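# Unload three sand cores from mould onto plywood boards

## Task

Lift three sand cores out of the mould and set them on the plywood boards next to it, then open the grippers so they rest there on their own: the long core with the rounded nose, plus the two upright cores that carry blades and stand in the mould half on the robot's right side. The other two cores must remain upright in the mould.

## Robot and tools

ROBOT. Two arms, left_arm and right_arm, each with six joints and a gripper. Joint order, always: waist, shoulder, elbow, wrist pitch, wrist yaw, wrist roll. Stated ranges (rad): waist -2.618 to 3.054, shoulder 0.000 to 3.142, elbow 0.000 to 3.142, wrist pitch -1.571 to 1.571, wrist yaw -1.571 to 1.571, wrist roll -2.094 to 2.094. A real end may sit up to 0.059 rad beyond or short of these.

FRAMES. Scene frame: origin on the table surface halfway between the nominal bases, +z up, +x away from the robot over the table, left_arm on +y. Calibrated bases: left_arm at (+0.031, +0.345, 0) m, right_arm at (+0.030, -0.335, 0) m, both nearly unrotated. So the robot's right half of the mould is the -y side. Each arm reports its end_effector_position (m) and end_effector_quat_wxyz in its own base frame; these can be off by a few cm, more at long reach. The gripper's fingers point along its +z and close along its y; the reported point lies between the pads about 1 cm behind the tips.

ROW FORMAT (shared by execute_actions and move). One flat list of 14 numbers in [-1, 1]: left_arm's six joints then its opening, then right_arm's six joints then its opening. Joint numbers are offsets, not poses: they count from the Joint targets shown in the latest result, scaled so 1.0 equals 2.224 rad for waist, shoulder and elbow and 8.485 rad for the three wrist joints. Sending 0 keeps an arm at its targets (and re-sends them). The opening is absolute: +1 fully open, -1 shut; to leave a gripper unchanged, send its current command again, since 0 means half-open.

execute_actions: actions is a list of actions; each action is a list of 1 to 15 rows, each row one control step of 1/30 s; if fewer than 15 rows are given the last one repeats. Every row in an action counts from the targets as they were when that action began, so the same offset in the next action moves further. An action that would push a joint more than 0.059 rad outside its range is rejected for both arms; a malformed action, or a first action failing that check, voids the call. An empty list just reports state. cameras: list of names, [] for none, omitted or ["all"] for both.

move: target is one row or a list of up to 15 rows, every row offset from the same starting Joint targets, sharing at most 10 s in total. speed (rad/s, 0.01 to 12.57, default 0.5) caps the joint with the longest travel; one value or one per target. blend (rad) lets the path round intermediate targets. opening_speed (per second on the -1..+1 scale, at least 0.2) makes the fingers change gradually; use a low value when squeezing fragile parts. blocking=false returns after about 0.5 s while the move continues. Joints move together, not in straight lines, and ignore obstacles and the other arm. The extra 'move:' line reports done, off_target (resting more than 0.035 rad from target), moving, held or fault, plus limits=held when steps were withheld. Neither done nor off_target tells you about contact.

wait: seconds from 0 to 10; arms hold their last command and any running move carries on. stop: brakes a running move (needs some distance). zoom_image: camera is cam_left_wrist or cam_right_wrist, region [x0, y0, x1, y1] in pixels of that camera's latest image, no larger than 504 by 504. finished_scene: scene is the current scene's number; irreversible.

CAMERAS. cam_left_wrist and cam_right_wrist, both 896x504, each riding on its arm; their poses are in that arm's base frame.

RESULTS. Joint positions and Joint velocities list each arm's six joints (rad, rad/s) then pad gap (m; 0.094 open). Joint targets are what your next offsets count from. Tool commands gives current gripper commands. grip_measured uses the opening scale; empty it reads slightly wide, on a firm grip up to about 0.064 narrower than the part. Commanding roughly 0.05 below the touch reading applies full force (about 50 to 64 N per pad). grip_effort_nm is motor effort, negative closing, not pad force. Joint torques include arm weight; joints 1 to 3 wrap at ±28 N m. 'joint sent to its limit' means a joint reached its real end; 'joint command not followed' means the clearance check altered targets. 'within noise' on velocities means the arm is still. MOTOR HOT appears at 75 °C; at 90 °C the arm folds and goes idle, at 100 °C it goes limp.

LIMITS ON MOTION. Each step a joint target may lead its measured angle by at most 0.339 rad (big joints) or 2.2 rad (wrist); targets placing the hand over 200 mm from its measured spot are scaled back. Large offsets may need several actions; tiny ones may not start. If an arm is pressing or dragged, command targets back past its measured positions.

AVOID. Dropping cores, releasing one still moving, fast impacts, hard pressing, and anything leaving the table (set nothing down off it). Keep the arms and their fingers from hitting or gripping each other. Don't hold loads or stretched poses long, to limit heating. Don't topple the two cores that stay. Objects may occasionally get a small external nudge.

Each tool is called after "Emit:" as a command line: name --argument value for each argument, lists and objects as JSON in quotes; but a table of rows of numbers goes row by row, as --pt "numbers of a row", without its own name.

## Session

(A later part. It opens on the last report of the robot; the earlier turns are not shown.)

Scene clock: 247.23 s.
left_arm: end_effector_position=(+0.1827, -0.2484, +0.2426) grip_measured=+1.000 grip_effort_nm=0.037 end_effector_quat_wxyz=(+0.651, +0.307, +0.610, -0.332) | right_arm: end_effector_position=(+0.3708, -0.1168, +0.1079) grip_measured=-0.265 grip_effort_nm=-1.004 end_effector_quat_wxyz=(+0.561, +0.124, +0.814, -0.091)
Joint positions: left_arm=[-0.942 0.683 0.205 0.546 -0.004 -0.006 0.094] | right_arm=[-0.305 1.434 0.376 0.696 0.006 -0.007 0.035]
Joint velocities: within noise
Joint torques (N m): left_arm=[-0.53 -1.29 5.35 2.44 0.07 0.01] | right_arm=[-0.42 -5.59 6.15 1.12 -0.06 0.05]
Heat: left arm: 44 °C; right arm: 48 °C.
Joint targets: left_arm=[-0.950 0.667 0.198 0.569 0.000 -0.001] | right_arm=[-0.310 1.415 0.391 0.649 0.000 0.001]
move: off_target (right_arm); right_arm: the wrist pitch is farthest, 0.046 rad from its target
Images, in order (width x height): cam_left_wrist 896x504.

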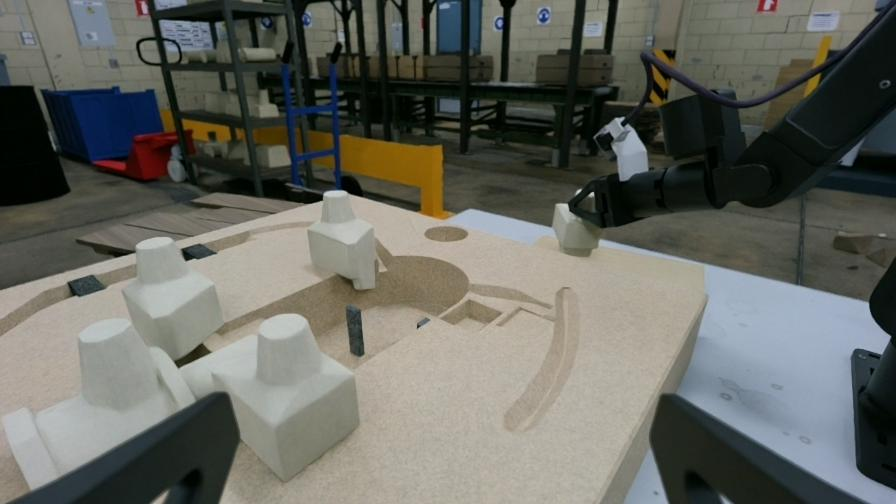

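Emit:
move --target '[0,0,0,0,0,0,1,0,0,0,0,0,0,0.1]' --opening_speed 0.4

Emit:
zoom_image --camera "cam_left_wrist" --region '[500, 140, 690, 290]'

Scene clock: 251.77 s.
left_arm: end_effector_position=(+0.1827, -0.2484, +0.2427) grip_measured=+1.000 grip_effort_nm=0.032 end_effector_quat_wxyz=(+0.651, +0.307, +0.610, -0.332) | right_arm: end_effector_position=(+0.3678, -0.1141, +0.0997) grip_measured=+0.097 grip_effort_nm=0.173 end_effector_quat_wxyz=(+0.546, +0.123, +0.824, -0.084)
Joint positions: left_arm=[-0.942 0.683 0.205 0.547 -0.004 -0.006 0.094] | right_arm=[-0.305 1.431 0.376 0.654 -0.003 -0.007 0.052]
Joint velocities: within noise
Joint torques (N m): left_arm=[-0.5 -1.16 5.29 2.43 0.05 -0.01] | right_arm=[-0.4 -5.27 6.15 1.44 0.01 0.05]
Heat: left arm: 44 °C; right arm: 47 °C.
Joint targets: left_arm=[-0.950 0.667 0.198 0.570 0.000 -0.001] | right_arm=[-0.310 1.415 0.391 0.650 0.000 0.001]
move: done

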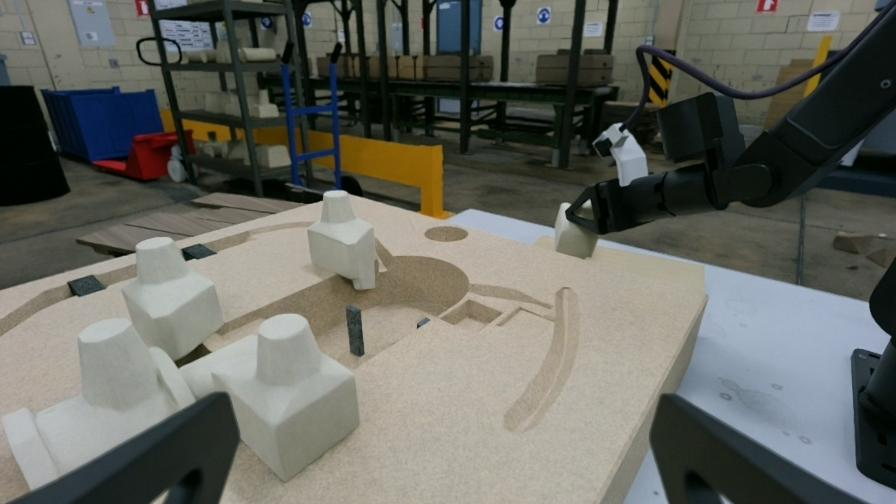

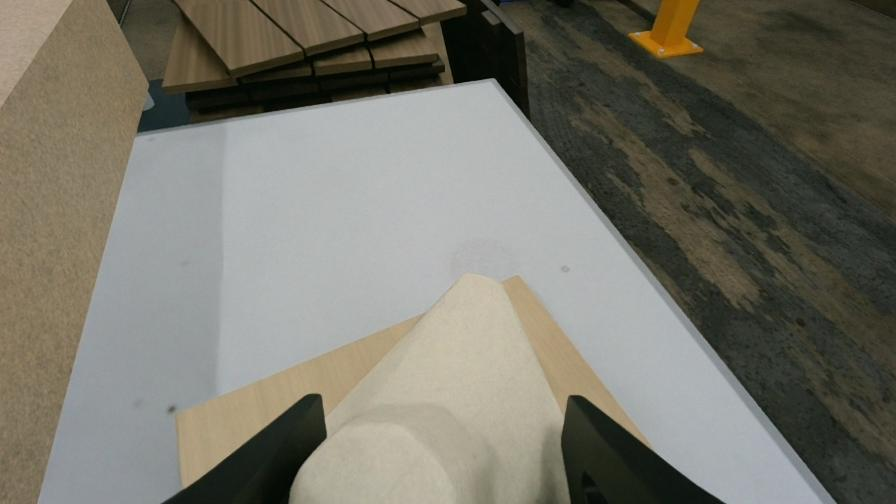

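Scaled by 2.653.

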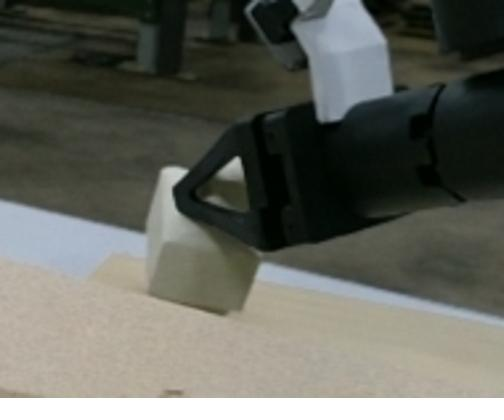

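Emit:
move --target '[0,0,0,0,0,0,1,0,-0.022,0.009,-0.0081,0,0,0.1]' --speed 0.1

Emit:
zoom_image --camera "cam_left_wrist" --region '[500, 140, 690, 290]'

Scene clock: 258.53 s.
left_arm: end_effector_position=(+0.1827, -0.2484, +0.2427) grip_measured=+1.000 grip_effort_nm=0.027 end_effector_quat_wxyz=(+0.651, +0.307, +0.610, -0.332) | right_arm: end_effector_position=(+0.3637, -0.1128, +0.1009) grip_measured=+0.097 grip_effort_nm=0.168 end_effector_quat_wxyz=(+0.536, +0.124, +0.831, -0.083)
Joint positions: left_arm=[-0.942 0.683 0.205 0.547 -0.004 -0.006 0.094] | right_arm=[-0.305 1.391 0.384 0.582 -0.003 -0.007 0.052]
Joint velocities: within noise
Joint torques (N m): left_arm=[-0.51 -1.18 5.34 2.45 0.06 0.02] | right_arm=[-0.4 -5.86 7.27 1.49 0.03 0.04]
Heat: left arm: 44 °C; right arm: 46 °C.
Joint targets: left_arm=[-0.950 0.667 0.198 0.570 0.000 -0.001] | right_arm=[-0.310 1.367 0.411 0.581 0.000 0.000]
move: done

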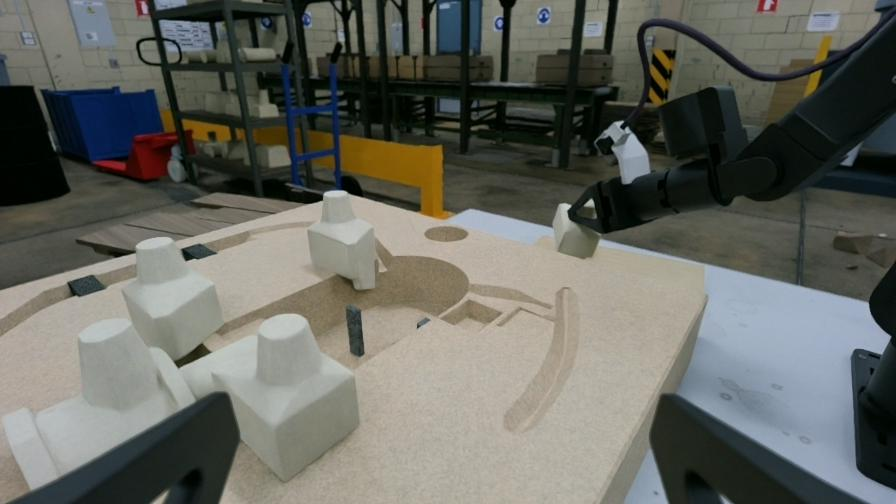

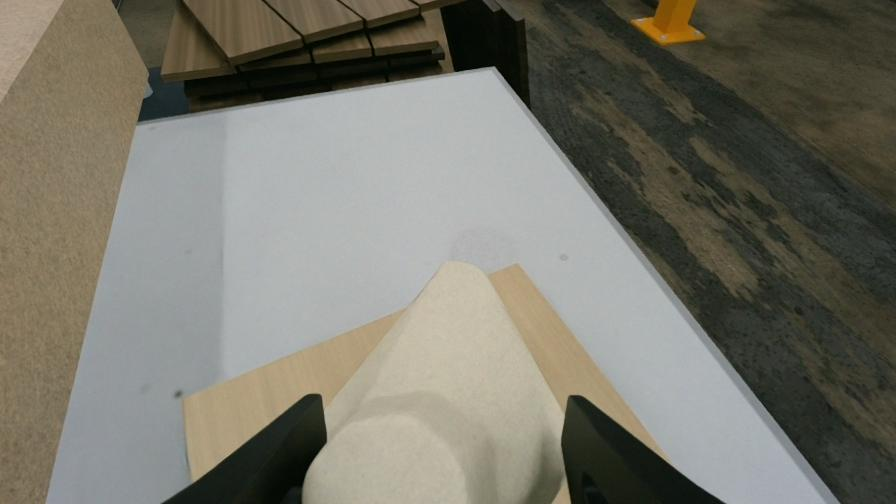

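Scaled by 2.653.

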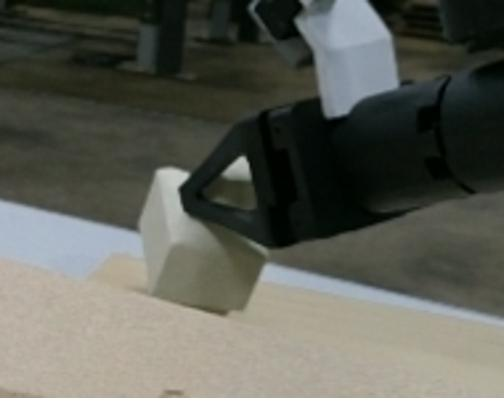

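Emit:
move --target '[0,0,0,0,0,0,1,0,-0.036,0.0135,-0.0077,0,0,0.1]' --speed 0.1

Emit:
zoom_image --camera "cam_left_wrist" --region '[500, 140, 690, 290]'

Scene clock: 263.13 s.
left_arm: end_effector_position=(+0.1827, -0.2484, +0.2427) grip_measured=+1.000 grip_effort_nm=0.037 end_effector_quat_wxyz=(+0.651, +0.307, +0.610, -0.332) | right_arm: end_effector_position=(+0.3639, -0.1134, +0.1249) grip_measured=+0.097 grip_effort_nm=0.168 end_effector_quat_wxyz=(+0.550, +0.123, +0.822, -0.086)
Joint positions: left_arm=[-0.942 0.683 0.205 0.547 -0.004 -0.006 0.094] | right_arm=[-0.305 1.309 0.412 0.505 -0.001 -0.007 0.052]
Joint velocities: within noise
Joint torques (N m): left_arm=[-0.49 -1.13 5.24 2.44 0.06 -0.01] | right_arm=[-0.43 -5.37 7.76 1.59 -0.03 0.04]
Heat: left arm: 45 °C; right arm: 46 °C.
Joint targets: left_arm=[-0.950 0.667 0.198 0.570 0.000 -0.001] | right_arm=[-0.310 1.287 0.441 0.515 0.000 0.000]
move: done

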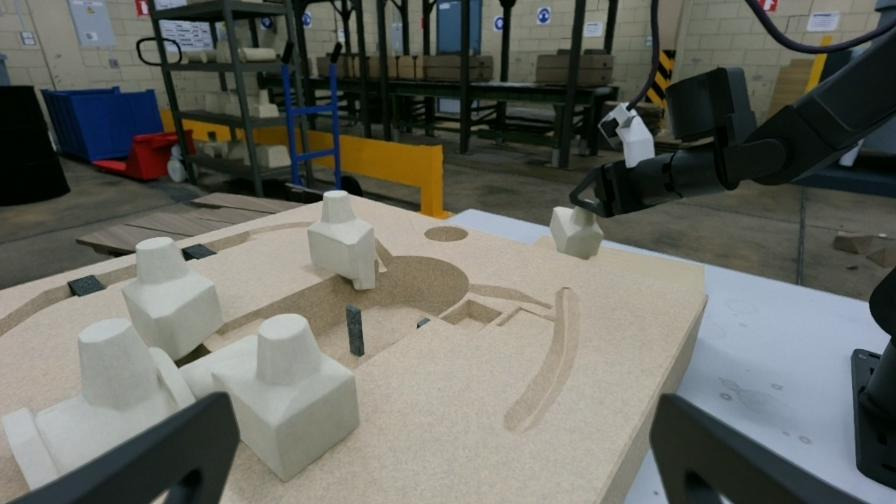

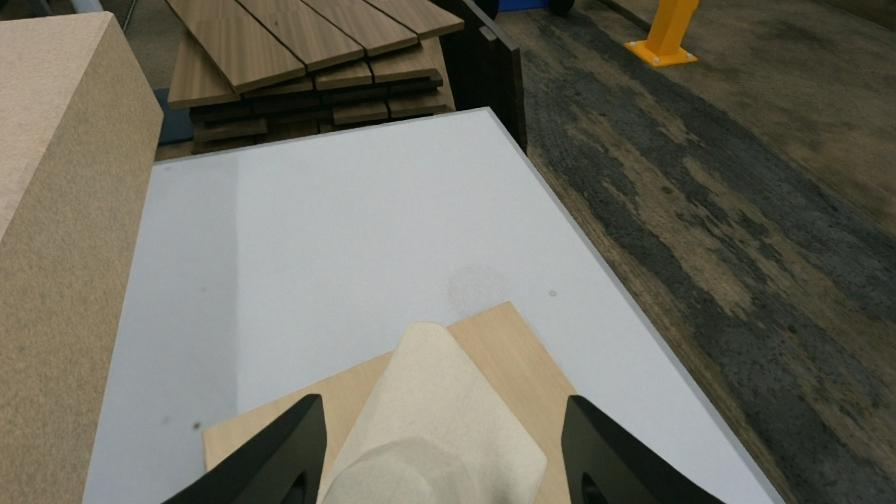

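Scaled by 2.653.

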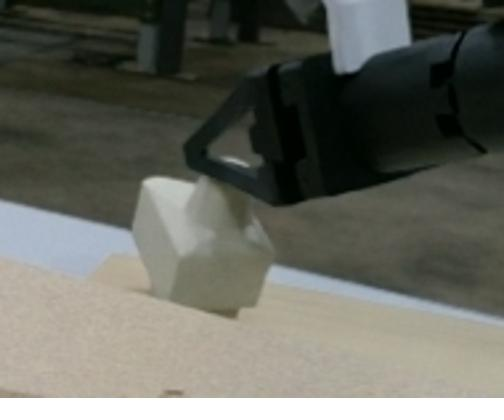

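Emit:
move --target '[0,0,0,0,0,0,1,0,-0.036,0.02,-0.0097,0,0,0.3]' --speed 0.1

Emit:
zoom_image --camera "cam_left_wrist" --region '[500, 140, 690, 290]'

Scene clock: 267.47 s.
left_arm: end_effector_position=(+0.1827, -0.2484, +0.2427) grip_measured=+1.000 grip_effort_nm=0.037 end_effector_quat_wxyz=(+0.651, +0.307, +0.610, -0.332) | right_arm: end_effector_position=(+0.3653, -0.1139, +0.1560) grip_measured=+0.297 grip_effort_nm=0.178 end_effector_quat_wxyz=(+0.569, +0.121, +0.808, -0.089)
Joint positions: left_arm=[-0.942 0.683 0.205 0.547 -0.004 -0.006 0.094] | right_arm=[-0.305 1.227 0.456 0.429 0 -0.007 0.061]
Joint velocities: within noise
Joint torques (N m): left_arm=[-0.49 -1.22 5.22 2.46 0.07 0.01] | right_arm=[-0.4 -4.94 8.21 1.56 -0.01 0.04]
Heat: left arm: 45 °C; right arm: 47 °C.
Joint targets: left_arm=[-0.950 0.667 0.198 0.570 0.000 -0.001] | right_arm=[-0.310 1.206 0.485 0.433 0.000 0.000]
move: done

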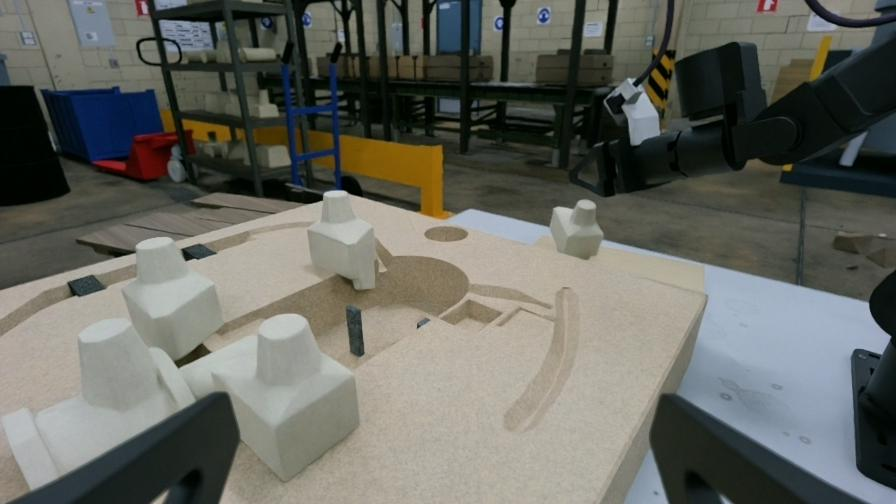

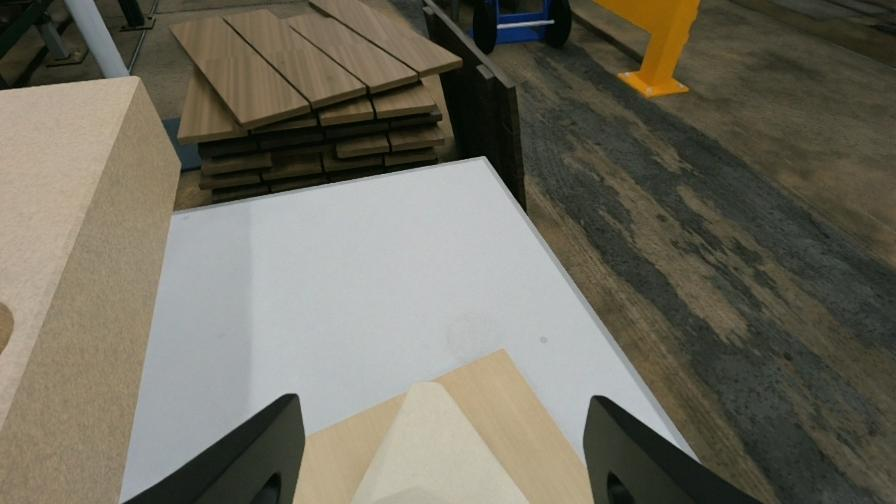

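Scaled by 2.653.

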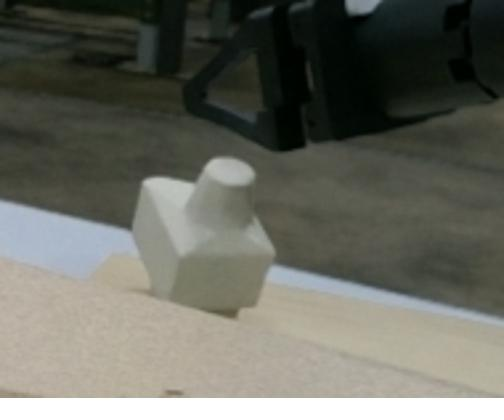

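Emit:
move --pt "0.08 0.14 0.157 -0.03 0 0 1 0 0 0.09 -0.0236 0 0 0.5" --pt "0.1844 0.2822 0.314 -0.0675 0 0 1 0.3103 0.121 0.1682 -0.0163 0 0 1" --speed 0.6 --blend 0.05

Scene clock: 289.67 s.
left_arm: end_effector_position=(+0.3602, -0.2162, +0.2240) grip_measured=+1.000 grip_effort_nm=0.032 end_effector_quat_wxyz=(+0.521, +0.223, +0.811, -0.145) | right_arm: end_effector_position=(+0.4227, +0.1706, +0.1904) grip_measured=+0.997 grip_effort_nm=0.178 end_effector_quat_wxyz=(+0.551, -0.160, +0.813, +0.104)
Joint positions: left_arm=[-0.545 1.286 0.868 -0.011 -0.004 -0.006 0.094] | right_arm=[0.382 1.468 0.826 0.26 0.001 -0.007 0.094]
Joint velocities: within noise
Joint torques (N m): left_arm=[0.44 -3.6 8.28 2.22 0.08 0.01] | right_arm=[-0.18 -4.86 8.79 1.82 -0.01 0.04]
Heat: left arm: 45 °C; right arm: 46 °C.
Joint targets: left_arm=[-0.539 1.295 0.897 -0.003 0.000 -0.001] | right_arm=[0.380 1.476 0.860 0.295 0.000 0.000]
move: done

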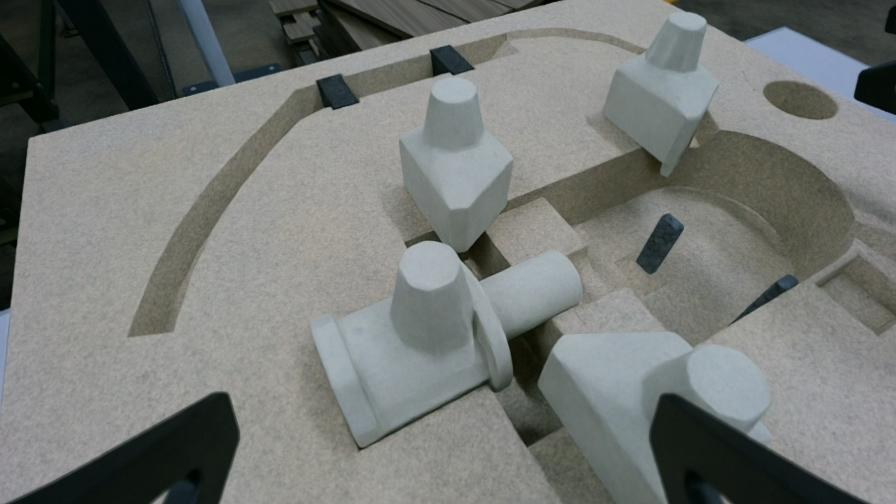

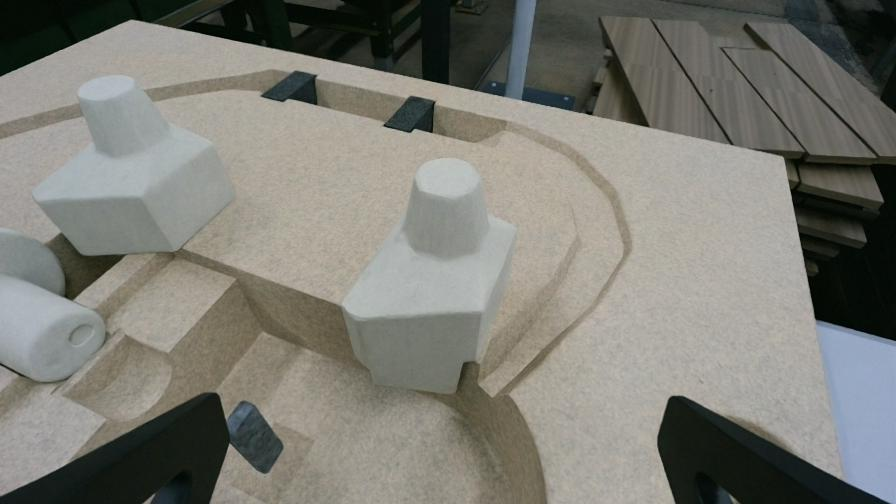

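Emit:
move --target '[0.005,0.1929,0.0441,0.0417,0,0,0.3,0,0.2019,0.1583,0.0119,0,0,1]' --speed 0.3

Scene clock: 309.30 s.
left_arm: end_effector_position=(+0.4343, -0.2564, +0.1563) grip_measured=+0.302 grip_effort_nm=-0.076 end_effector_quat_wxyz=(+0.524, +0.219, +0.811, -0.144) | right_arm: end_effector_position=(+0.5212, +0.2101, +0.1570) grip_measured=+0.997 grip_effort_nm=0.173 end_effector_quat_wxyz=(+0.554, -0.159, +0.811, +0.105)
Joint positions: left_arm=[-0.537 1.711 0.966 0.322 -0.004 -0.006 0.061] | right_arm=[0.382 1.912 1.179 0.36 0.001 -0.007 0.094]
Joint velocities: within noise
Joint torques (N m): left_arm=[0.69 -6.35 7.65 2.44 0.09 0.01] | right_arm=[-0.1 -7.98 8.55 1.83 -0.02 0.04]
Heat: left arm: 44 °C; right arm: 49 °C.
Joint targets: left_arm=[-0.528 1.724 0.995 0.351 0.000 -0.001] | right_arm=[0.380 1.925 1.212 0.396 0.000 0.000]
move: off_target (right_arm); right_arm: the wrist pitch is farthest, 0.036 rad from its target

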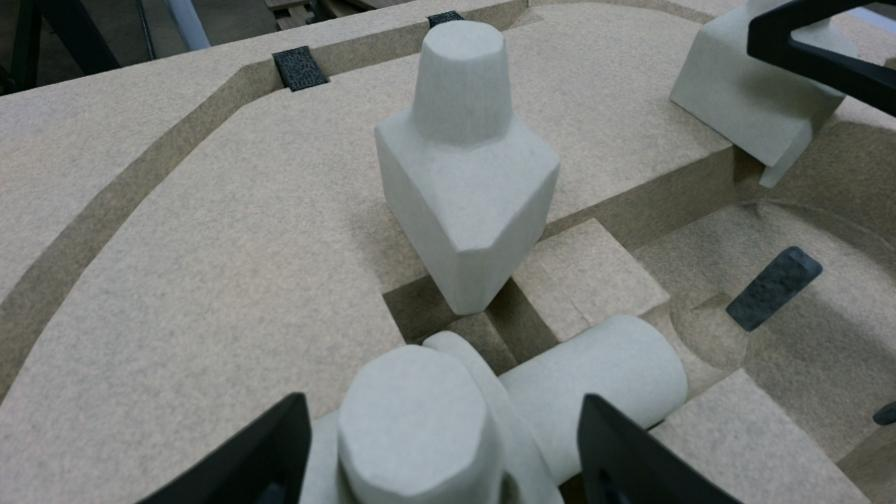

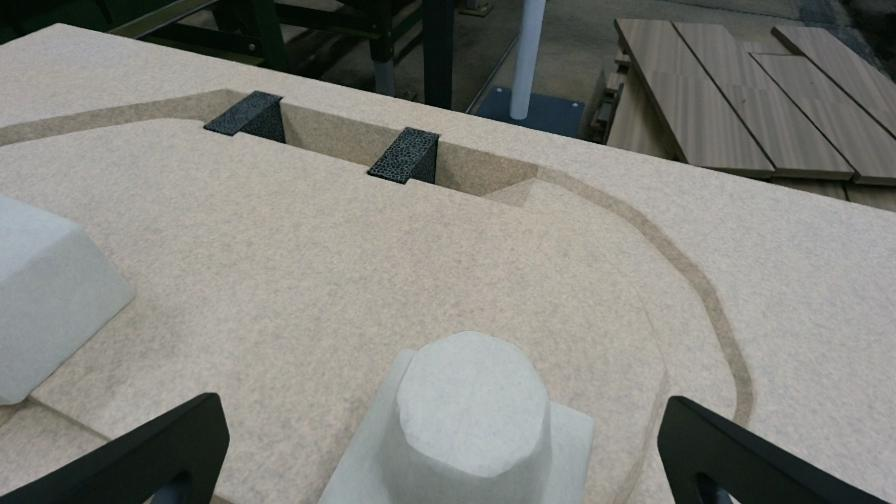

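Emit:
move --pt "0.0083 0 0 0 0 0 0.3 -0.0065 0 0 0 0 0 1" --pt "0.0083 0 0 0 0 0 -0.5 -0.0065 0 0 0 0 0 -0.5" --speed 0.3 --opening_speed 0.8

Scene clock: 315.23 s.
left_arm: end_effector_position=(+0.4381, -0.2501, +0.1566) grip_measured=-0.261 grip_effort_nm=-1.004 end_effector_quat_wxyz=(+0.524, +0.215, +0.811, -0.146) | right_arm: end_effector_position=(+0.5232, +0.2054, +0.1573) grip_measured=-0.259 grip_effort_nm=-0.999 end_effector_quat_wxyz=(+0.554, -0.156, +0.811, +0.103)
Joint positions: left_arm=[-0.516 1.711 0.966 0.323 0.013 -0.006 0.035] | right_arm=[0.372 1.912 1.179 0.361 -0.001 -0.007 0.035]
Joint velocities: within noise
Joint torques (N m): left_arm=[0.57 -6.28 7.6 2.41 -0.13 0] | right_arm=[-0.53 -7.94 8.59 1.83 0 0.04]
Heat: left arm: 45 °C; right arm: 49 °C.
Joint targets: left_arm=[-0.510 1.724 0.995 0.350 0.000 -0.001] | right_arm=[0.366 1.925 1.212 0.396 0.000 0.000]
move: done

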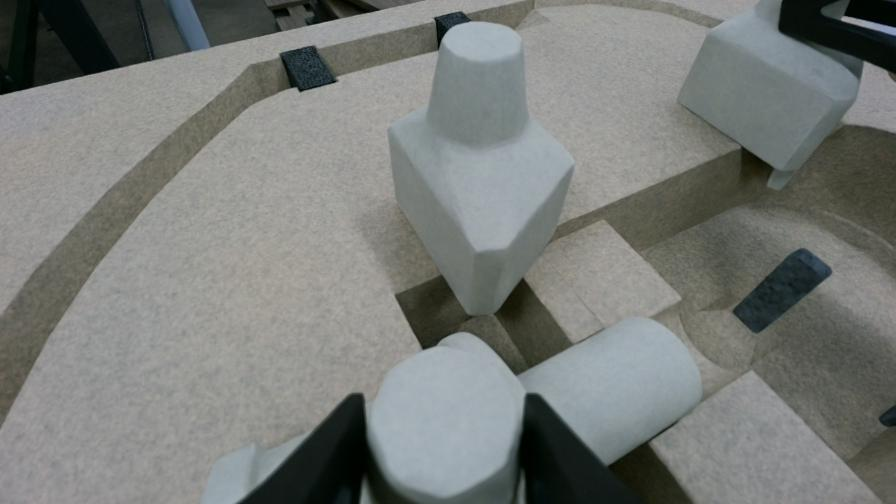

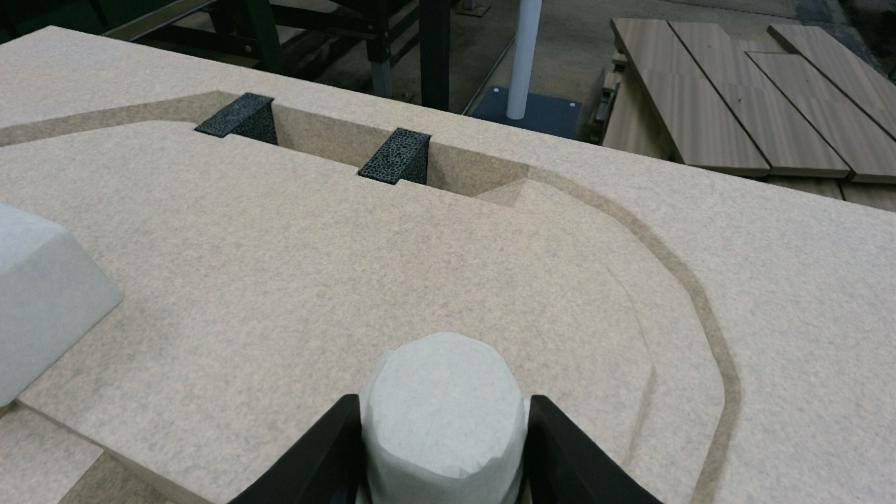

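Emit:
move --pt "0 -0.0472 0.0607 -0.0171 0 0 -0.5 0 -0.0472 0.054 -0.0147 0 0 -0.5" --pt "0 -0.0742 0.1493 -0.0448 0 0 -0.5 0 -0.0737 0.1371 -0.0414 0 0 -0.5" --speed 0.2 --blend 0.03

Scene clock: 323.83 s.
left_arm: end_effector_position=(+0.4343, -0.2468, +0.2149) grip_measured=-0.262 grip_effort_nm=-0.999 end_effector_quat_wxyz=(+0.468, +0.222, +0.845, -0.128) | right_arm: end_effector_position=(+0.5271, +0.2070, +0.2519) grip_measured=-0.259 grip_effort_nm=-1.004 end_effector_quat_wxyz=(+0.550, -0.156, +0.814, +0.102)
Joint positions: left_arm=[-0.516 1.642 1.26 -0.175 0.007 -0.006 0.035] | right_arm=[0.372 1.821 1.464 -0.027 -0.001 -0.007 0.035]
Joint velocities: within noise
Joint torques (N m): left_arm=[0.47 -13.52 11.54 3.62 -0.06 0] | right_arm=[-0.54 -13.7 10.71 2.18 -0.01 0.04]
Heat: left arm: 47 °C; right arm: 49 °C.
Joint targets: left_arm=[-0.510 1.559 1.327 -0.030 0.000 -0.001] | right_arm=[0.366 1.761 1.517 0.045 0.000 0.000]
move: off_target (left_arm, right_arm); left_arm: the wrist pitch is farthest, 0.145 rad from its target; right_arm: the wrist pitch is farthest, 0.072 rad from its target

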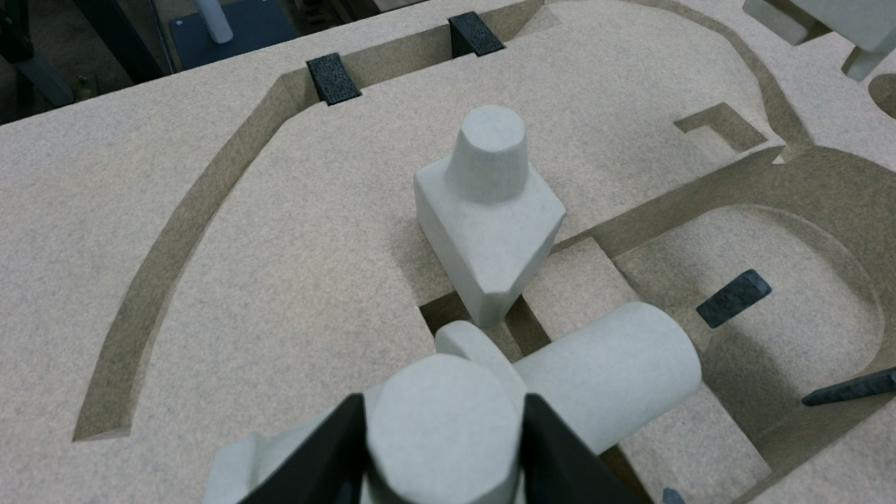

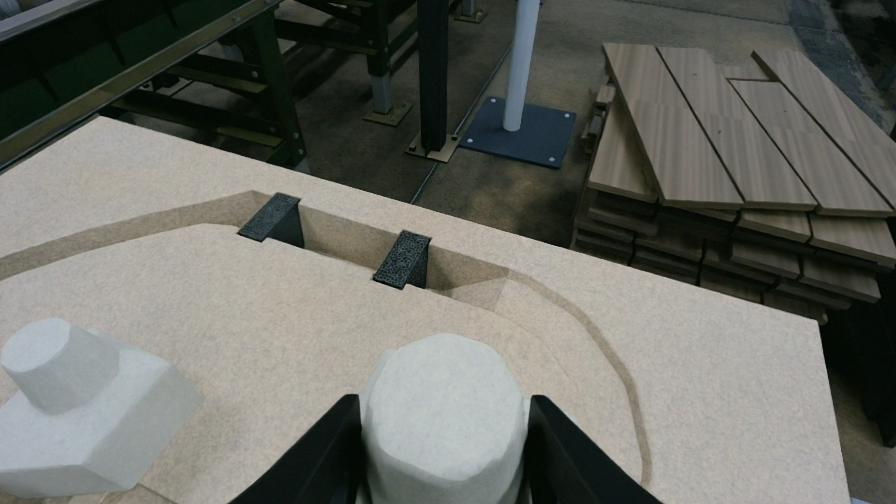

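Emit:
move --target '[0,0,0.0674,0,0,0,-0.5,0,0,0.045,-0.0118,0,0,-0.5]' --speed 0.2

Emit:
zoom_image --camera "cam_left_wrist" --region '[596, 0, 896, 200]'

Scene clock: 332.07 s.
left_arm: end_effector_position=(+0.4502, -0.2558, +0.2820) grip_measured=-0.262 grip_effort_nm=-0.999 end_effector_quat_wxyz=(+0.524, +0.214, +0.812, -0.143) | right_arm: end_effector_position=(+0.5286, +0.2076, +0.2764) grip_measured=-0.259 grip_effort_nm=-1.004 end_effector_quat_wxyz=(+0.550, -0.156, +0.814, +0.102)
Joint positions: left_arm=[-0.516 1.642 1.41 -0.191 0.007 -0.006 0.035] | right_arm=[0.372 1.821 1.562 -0.126 -0.001 -0.007 0.035]
Joint velocities: within noise
Joint torques (N m): left_arm=[0.47 -13.71 11.59 3.92 -0.06 0] | right_arm=[-0.54 -13.71 10.85 2.16 0 0.04]
Heat: left arm: 53 °C; right arm: 51 °C.
Joint targets: left_arm=[-0.510 1.559 1.477 -0.029 0.000 -0.001] | right_arm=[0.366 1.761 1.617 -0.056 0.000 0.000]
move: off_target (left_arm, right_arm); left_arm: the wrist pitch is farthest, 0.161 rad from its target; right_arm: the wrist pitch is farthest, 0.071 rad from its target

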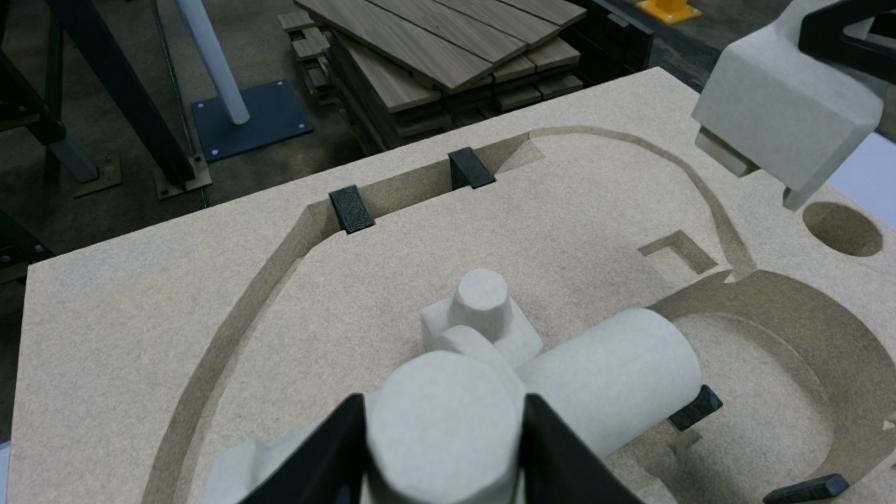

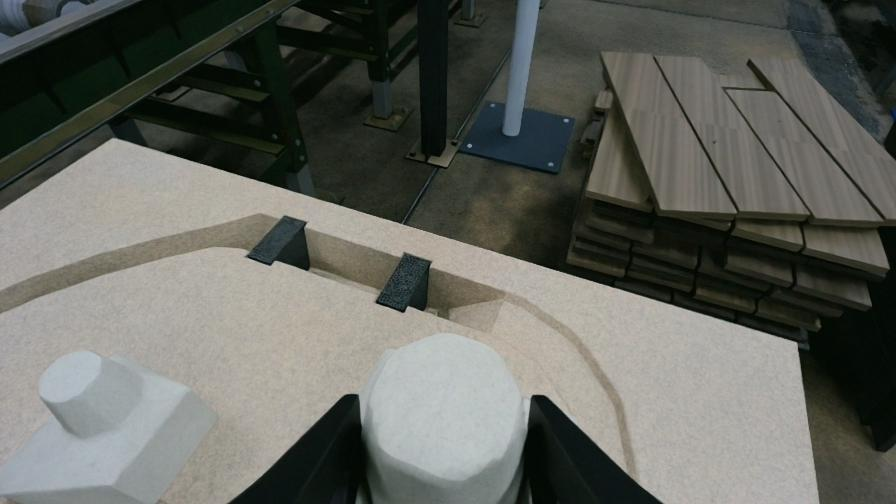

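Scaled by 1.680.

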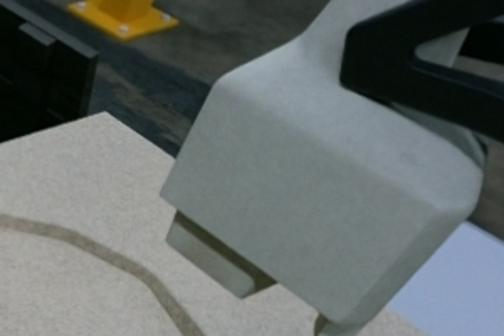

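Emit:
move --target '[0.4024,-0.3444,-0.3916,0.0054,0,0,-0.5,-0.3768,-0.5301,-0.424,-0.0296,0,0,-0.5]' --speed 0.6

Scene clock: 348.40 s.
left_arm: end_effector_position=(+0.2990, +0.1221, +0.2078) grip_measured=-0.262 grip_effort_nm=-0.999 end_effector_quat_wxyz=(+0.533, -0.163, +0.824, +0.104) | right_arm: end_effector_position=(+0.2491, -0.1251, +0.2654) grip_measured=-0.259 grip_effort_nm=-1.004 end_effector_quat_wxyz=(+0.569, +0.186, +0.789, -0.139)
Joint positions: left_arm=[0.381 0.842 0.58 -0.161 -0.007 -0.005 0.035] | right_arm=[-0.466 0.6 0.665 -0.384 0.005 -0.007 0.035]
Joint velocities: within noise
Joint torques (N m): left_arm=[0.39 -4.78 8.03 4.07 0.08 -0.02] | right_arm=[-0.54 -1.02 6.87 2.26 -0.07 0.04]
Heat: left arm: 59 °C; right arm: 52 °C.
Joint targets: left_arm=[0.385 0.793 0.606 0.016 0.000 -0.001] | right_arm=[-0.472 0.582 0.674 -0.307 0.000 0.000]
move: off_target (left_arm, right_arm); left_arm: the wrist pitch is farthest, 0.178 rad from its target; right_arm: the wrist pitch is farthest, 0.076 rad from its target

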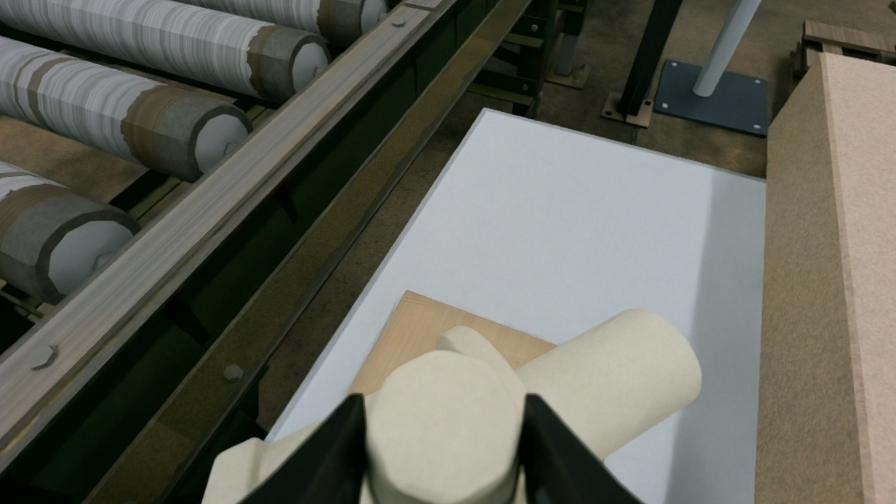

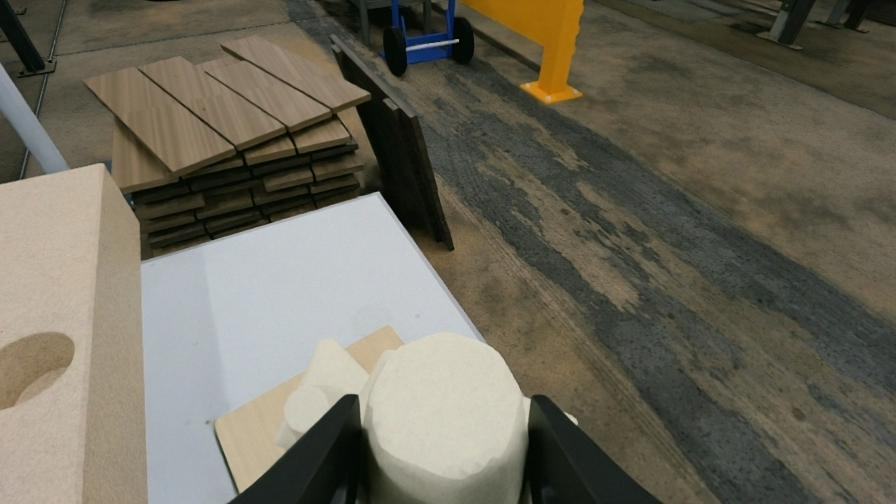

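Emit:
move --target '[0.0236,-0.0989,0.0322,0,0,0,-0.5,0,0.0576,-0.0868,0.0047,0,0,-0.5]' --speed 0.3

Scene clock: 354.60 s.
left_arm: end_effector_position=(+0.2658, +0.1238, +0.2899) grip_measured=-0.262 grip_effort_nm=-0.999 end_effector_quat_wxyz=(+0.632, -0.166, +0.744, +0.138) | right_arm: end_effector_position=(+0.2484, -0.1247, +0.1482) grip_measured=-0.259 grip_effort_nm=-1.004 end_effector_quat_wxyz=(+0.450, +0.203, +0.863, -0.111)
Joint positions: left_arm=[0.43 0.607 0.611 -0.167 -0.004 -0.005 0.035] | right_arm=[-0.466 0.72 0.469 -0.355 0.005 -0.007 0.035]
Joint velocities: within noise
Joint torques (N m): left_arm=[0.64 -2.24 11.36 4.25 0.05 -0.03] | right_arm=[-0.54 -1.13 7.23 2.2 -0.06 0.04]
Heat: left arm: 61 °C; right arm: 53 °C.
Joint targets: left_arm=[0.438 0.573 0.677 0.016 0.000 -0.001] | right_arm=[-0.472 0.710 0.480 -0.267 0.000 0.000]
move: off_target (left_arm, right_arm); left_arm: the wrist pitch is farthest, 0.183 rad from its target; right_arm: the wrist pitch is farthest, 0.088 rad from its target

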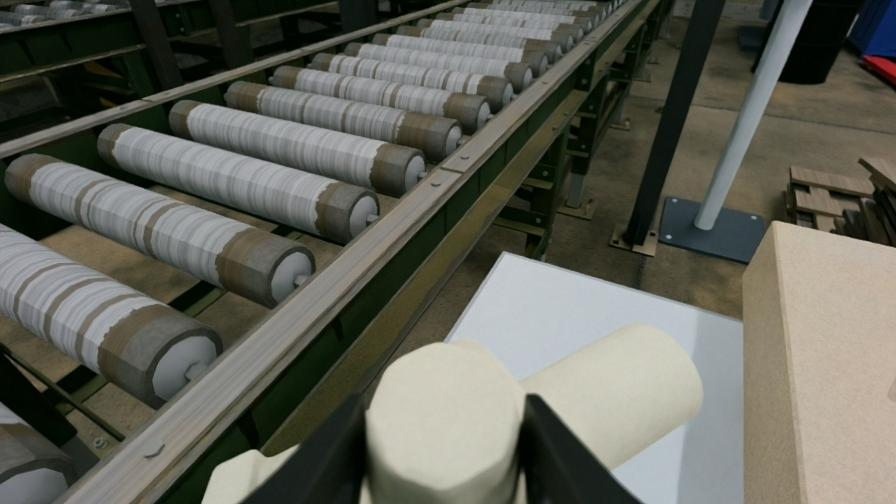

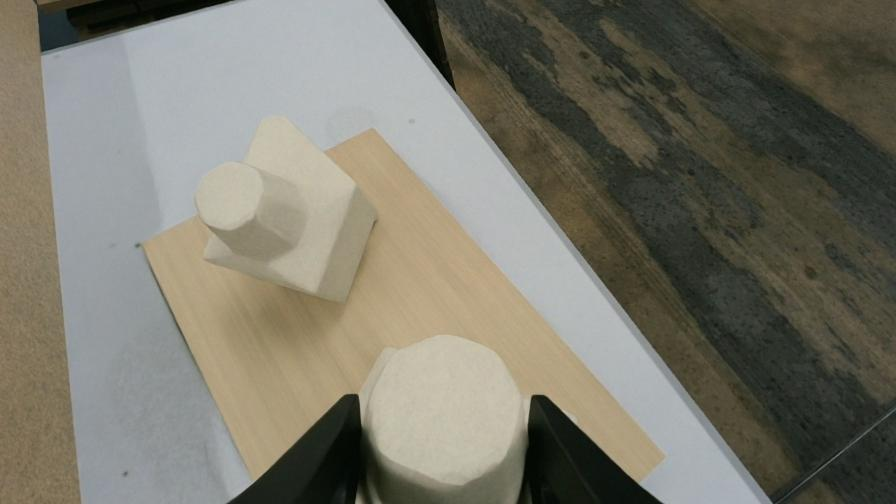

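Emit:
move --target '[-0.022,0.1293,-0.1129,0.0329,0,0,-0.5,0,0,-0.0405,0.0106,0,0,-0.5]' --speed 0.25

Scene clock: 359.70 s.
left_arm: end_effector_position=(+0.3023, +0.1286, +0.1710) grip_measured=-0.262 grip_effort_nm=-0.999 end_effector_quat_wxyz=(+0.553, -0.166, +0.809, +0.112) | right_arm: end_effector_position=(+0.2479, -0.1244, +0.1279) grip_measured=-0.259 grip_effort_nm=-1.009 end_effector_quat_wxyz=(+0.452, +0.202, +0.861, -0.111)
Joint positions: left_arm=[0.397 0.882 0.398 0.111 -0.004 -0.005 0.035] | right_arm=[-0.466 0.72 0.384 -0.266 0.005 -0.007 0.035]
Joint velocities: within noise
Joint torques (N m): left_arm=[-0.5 -2.84 8.05 4.2 0.07 -0.02] | right_arm=[-0.54 -1.13 6.83 2.22 -0.06 0.03]
Heat: left arm: 63 °C; right arm: 53 °C.
Joint targets: left_arm=[0.389 0.860 0.426 0.296 0.000 -0.001] | right_arm=[-0.472 0.710 0.391 -0.177 0.000 0.000]
move: off_target (left_arm, right_arm); left_arm: the wrist pitch is farthest, 0.184 rad from its target; right_arm: the wrist pitch is farthest, 0.089 rad from its target

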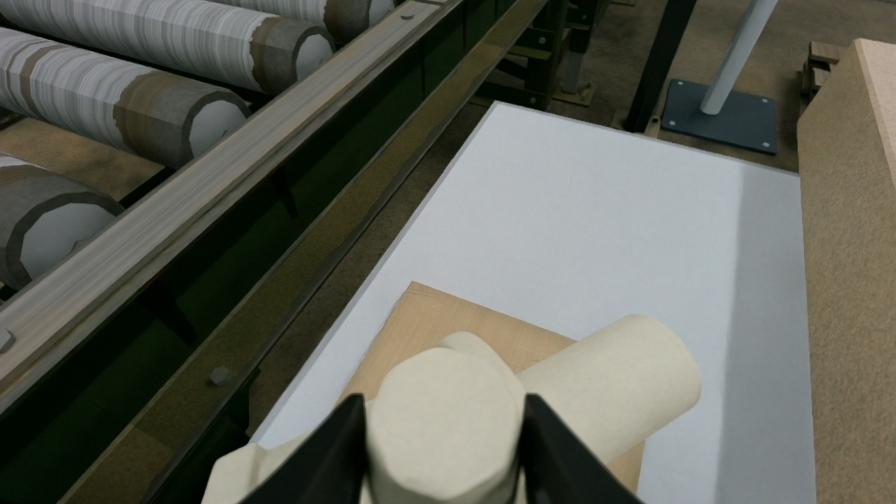

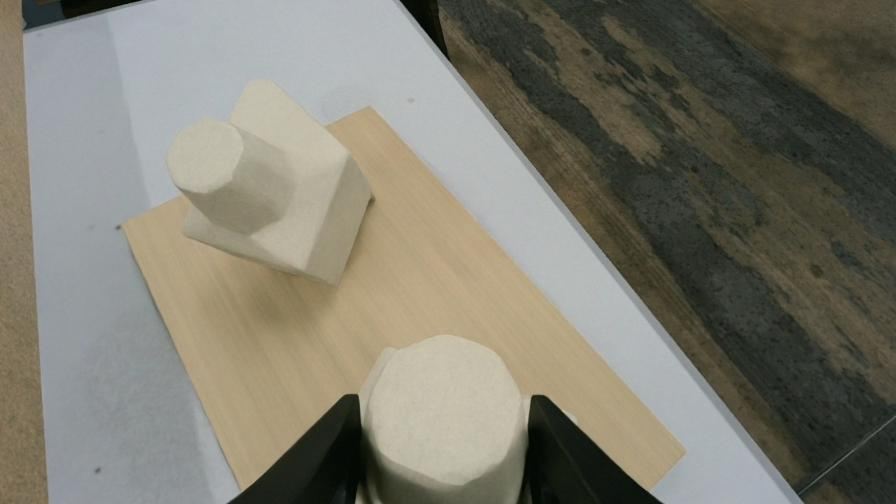

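Emit:
move --target '[0,0.0135,-0.0324,0.0061,0,0,-0.5,0,0,-0.027,0.0071,0,0,-0.5]' --speed 0.1

Scene clock: 365.10 s.
left_arm: end_effector_position=(+0.2976, +0.1266, +0.1438) grip_measured=-0.262 grip_effort_nm=-1.004 end_effector_quat_wxyz=(+0.537, -0.168, +0.820, +0.108) | right_arm: end_effector_position=(+0.2461, -0.1235, +0.1126) grip_measured=-0.259 grip_effort_nm=-1.004 end_effector_quat_wxyz=(+0.452, +0.202, +0.862, -0.111)
Joint positions: left_arm=[0.397 0.908 0.331 0.165 -0.004 -0.005 0.035] | right_arm=[-0.466 0.72 0.324 -0.207 0.005 -0.007 0.035]
Joint velocities: within noise
Joint torques (N m): left_arm=[-0.59 -2.55 7.45 4.14 0.08 0.01] | right_arm=[-0.55 -1.1 6.79 2.22 -0.05 0.04]
Heat: left arm: 66 °C; right arm: 53 °C.
Joint targets: left_arm=[0.389 0.891 0.354 0.347 0.000 -0.001] | right_arm=[-0.472 0.710 0.330 -0.117 0.000 0.000]
move: off_target (left_arm, right_arm); left_arm: the wrist pitch is farthest, 0.183 rad from its target; right_arm: the wrist pitch is farthest, 0.090 rad from its target

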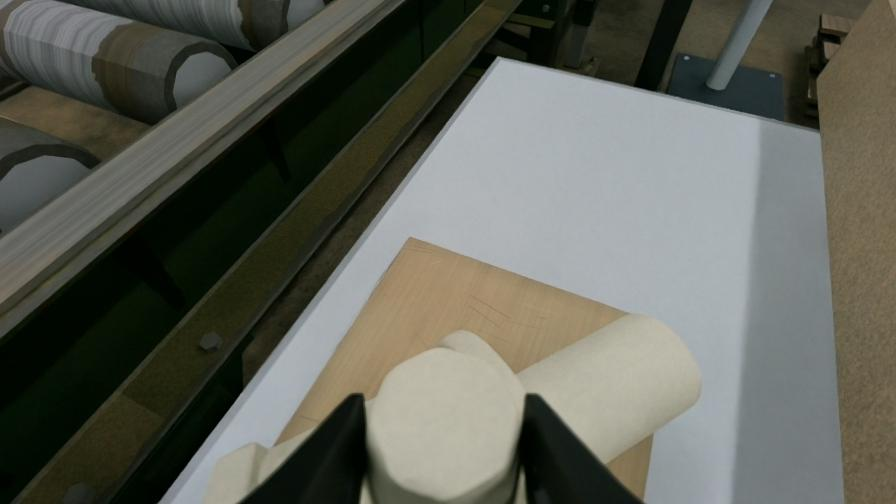

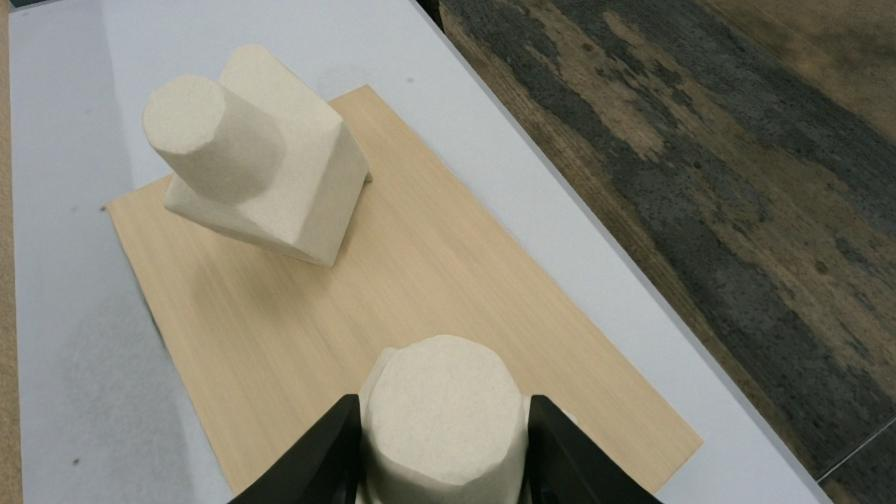

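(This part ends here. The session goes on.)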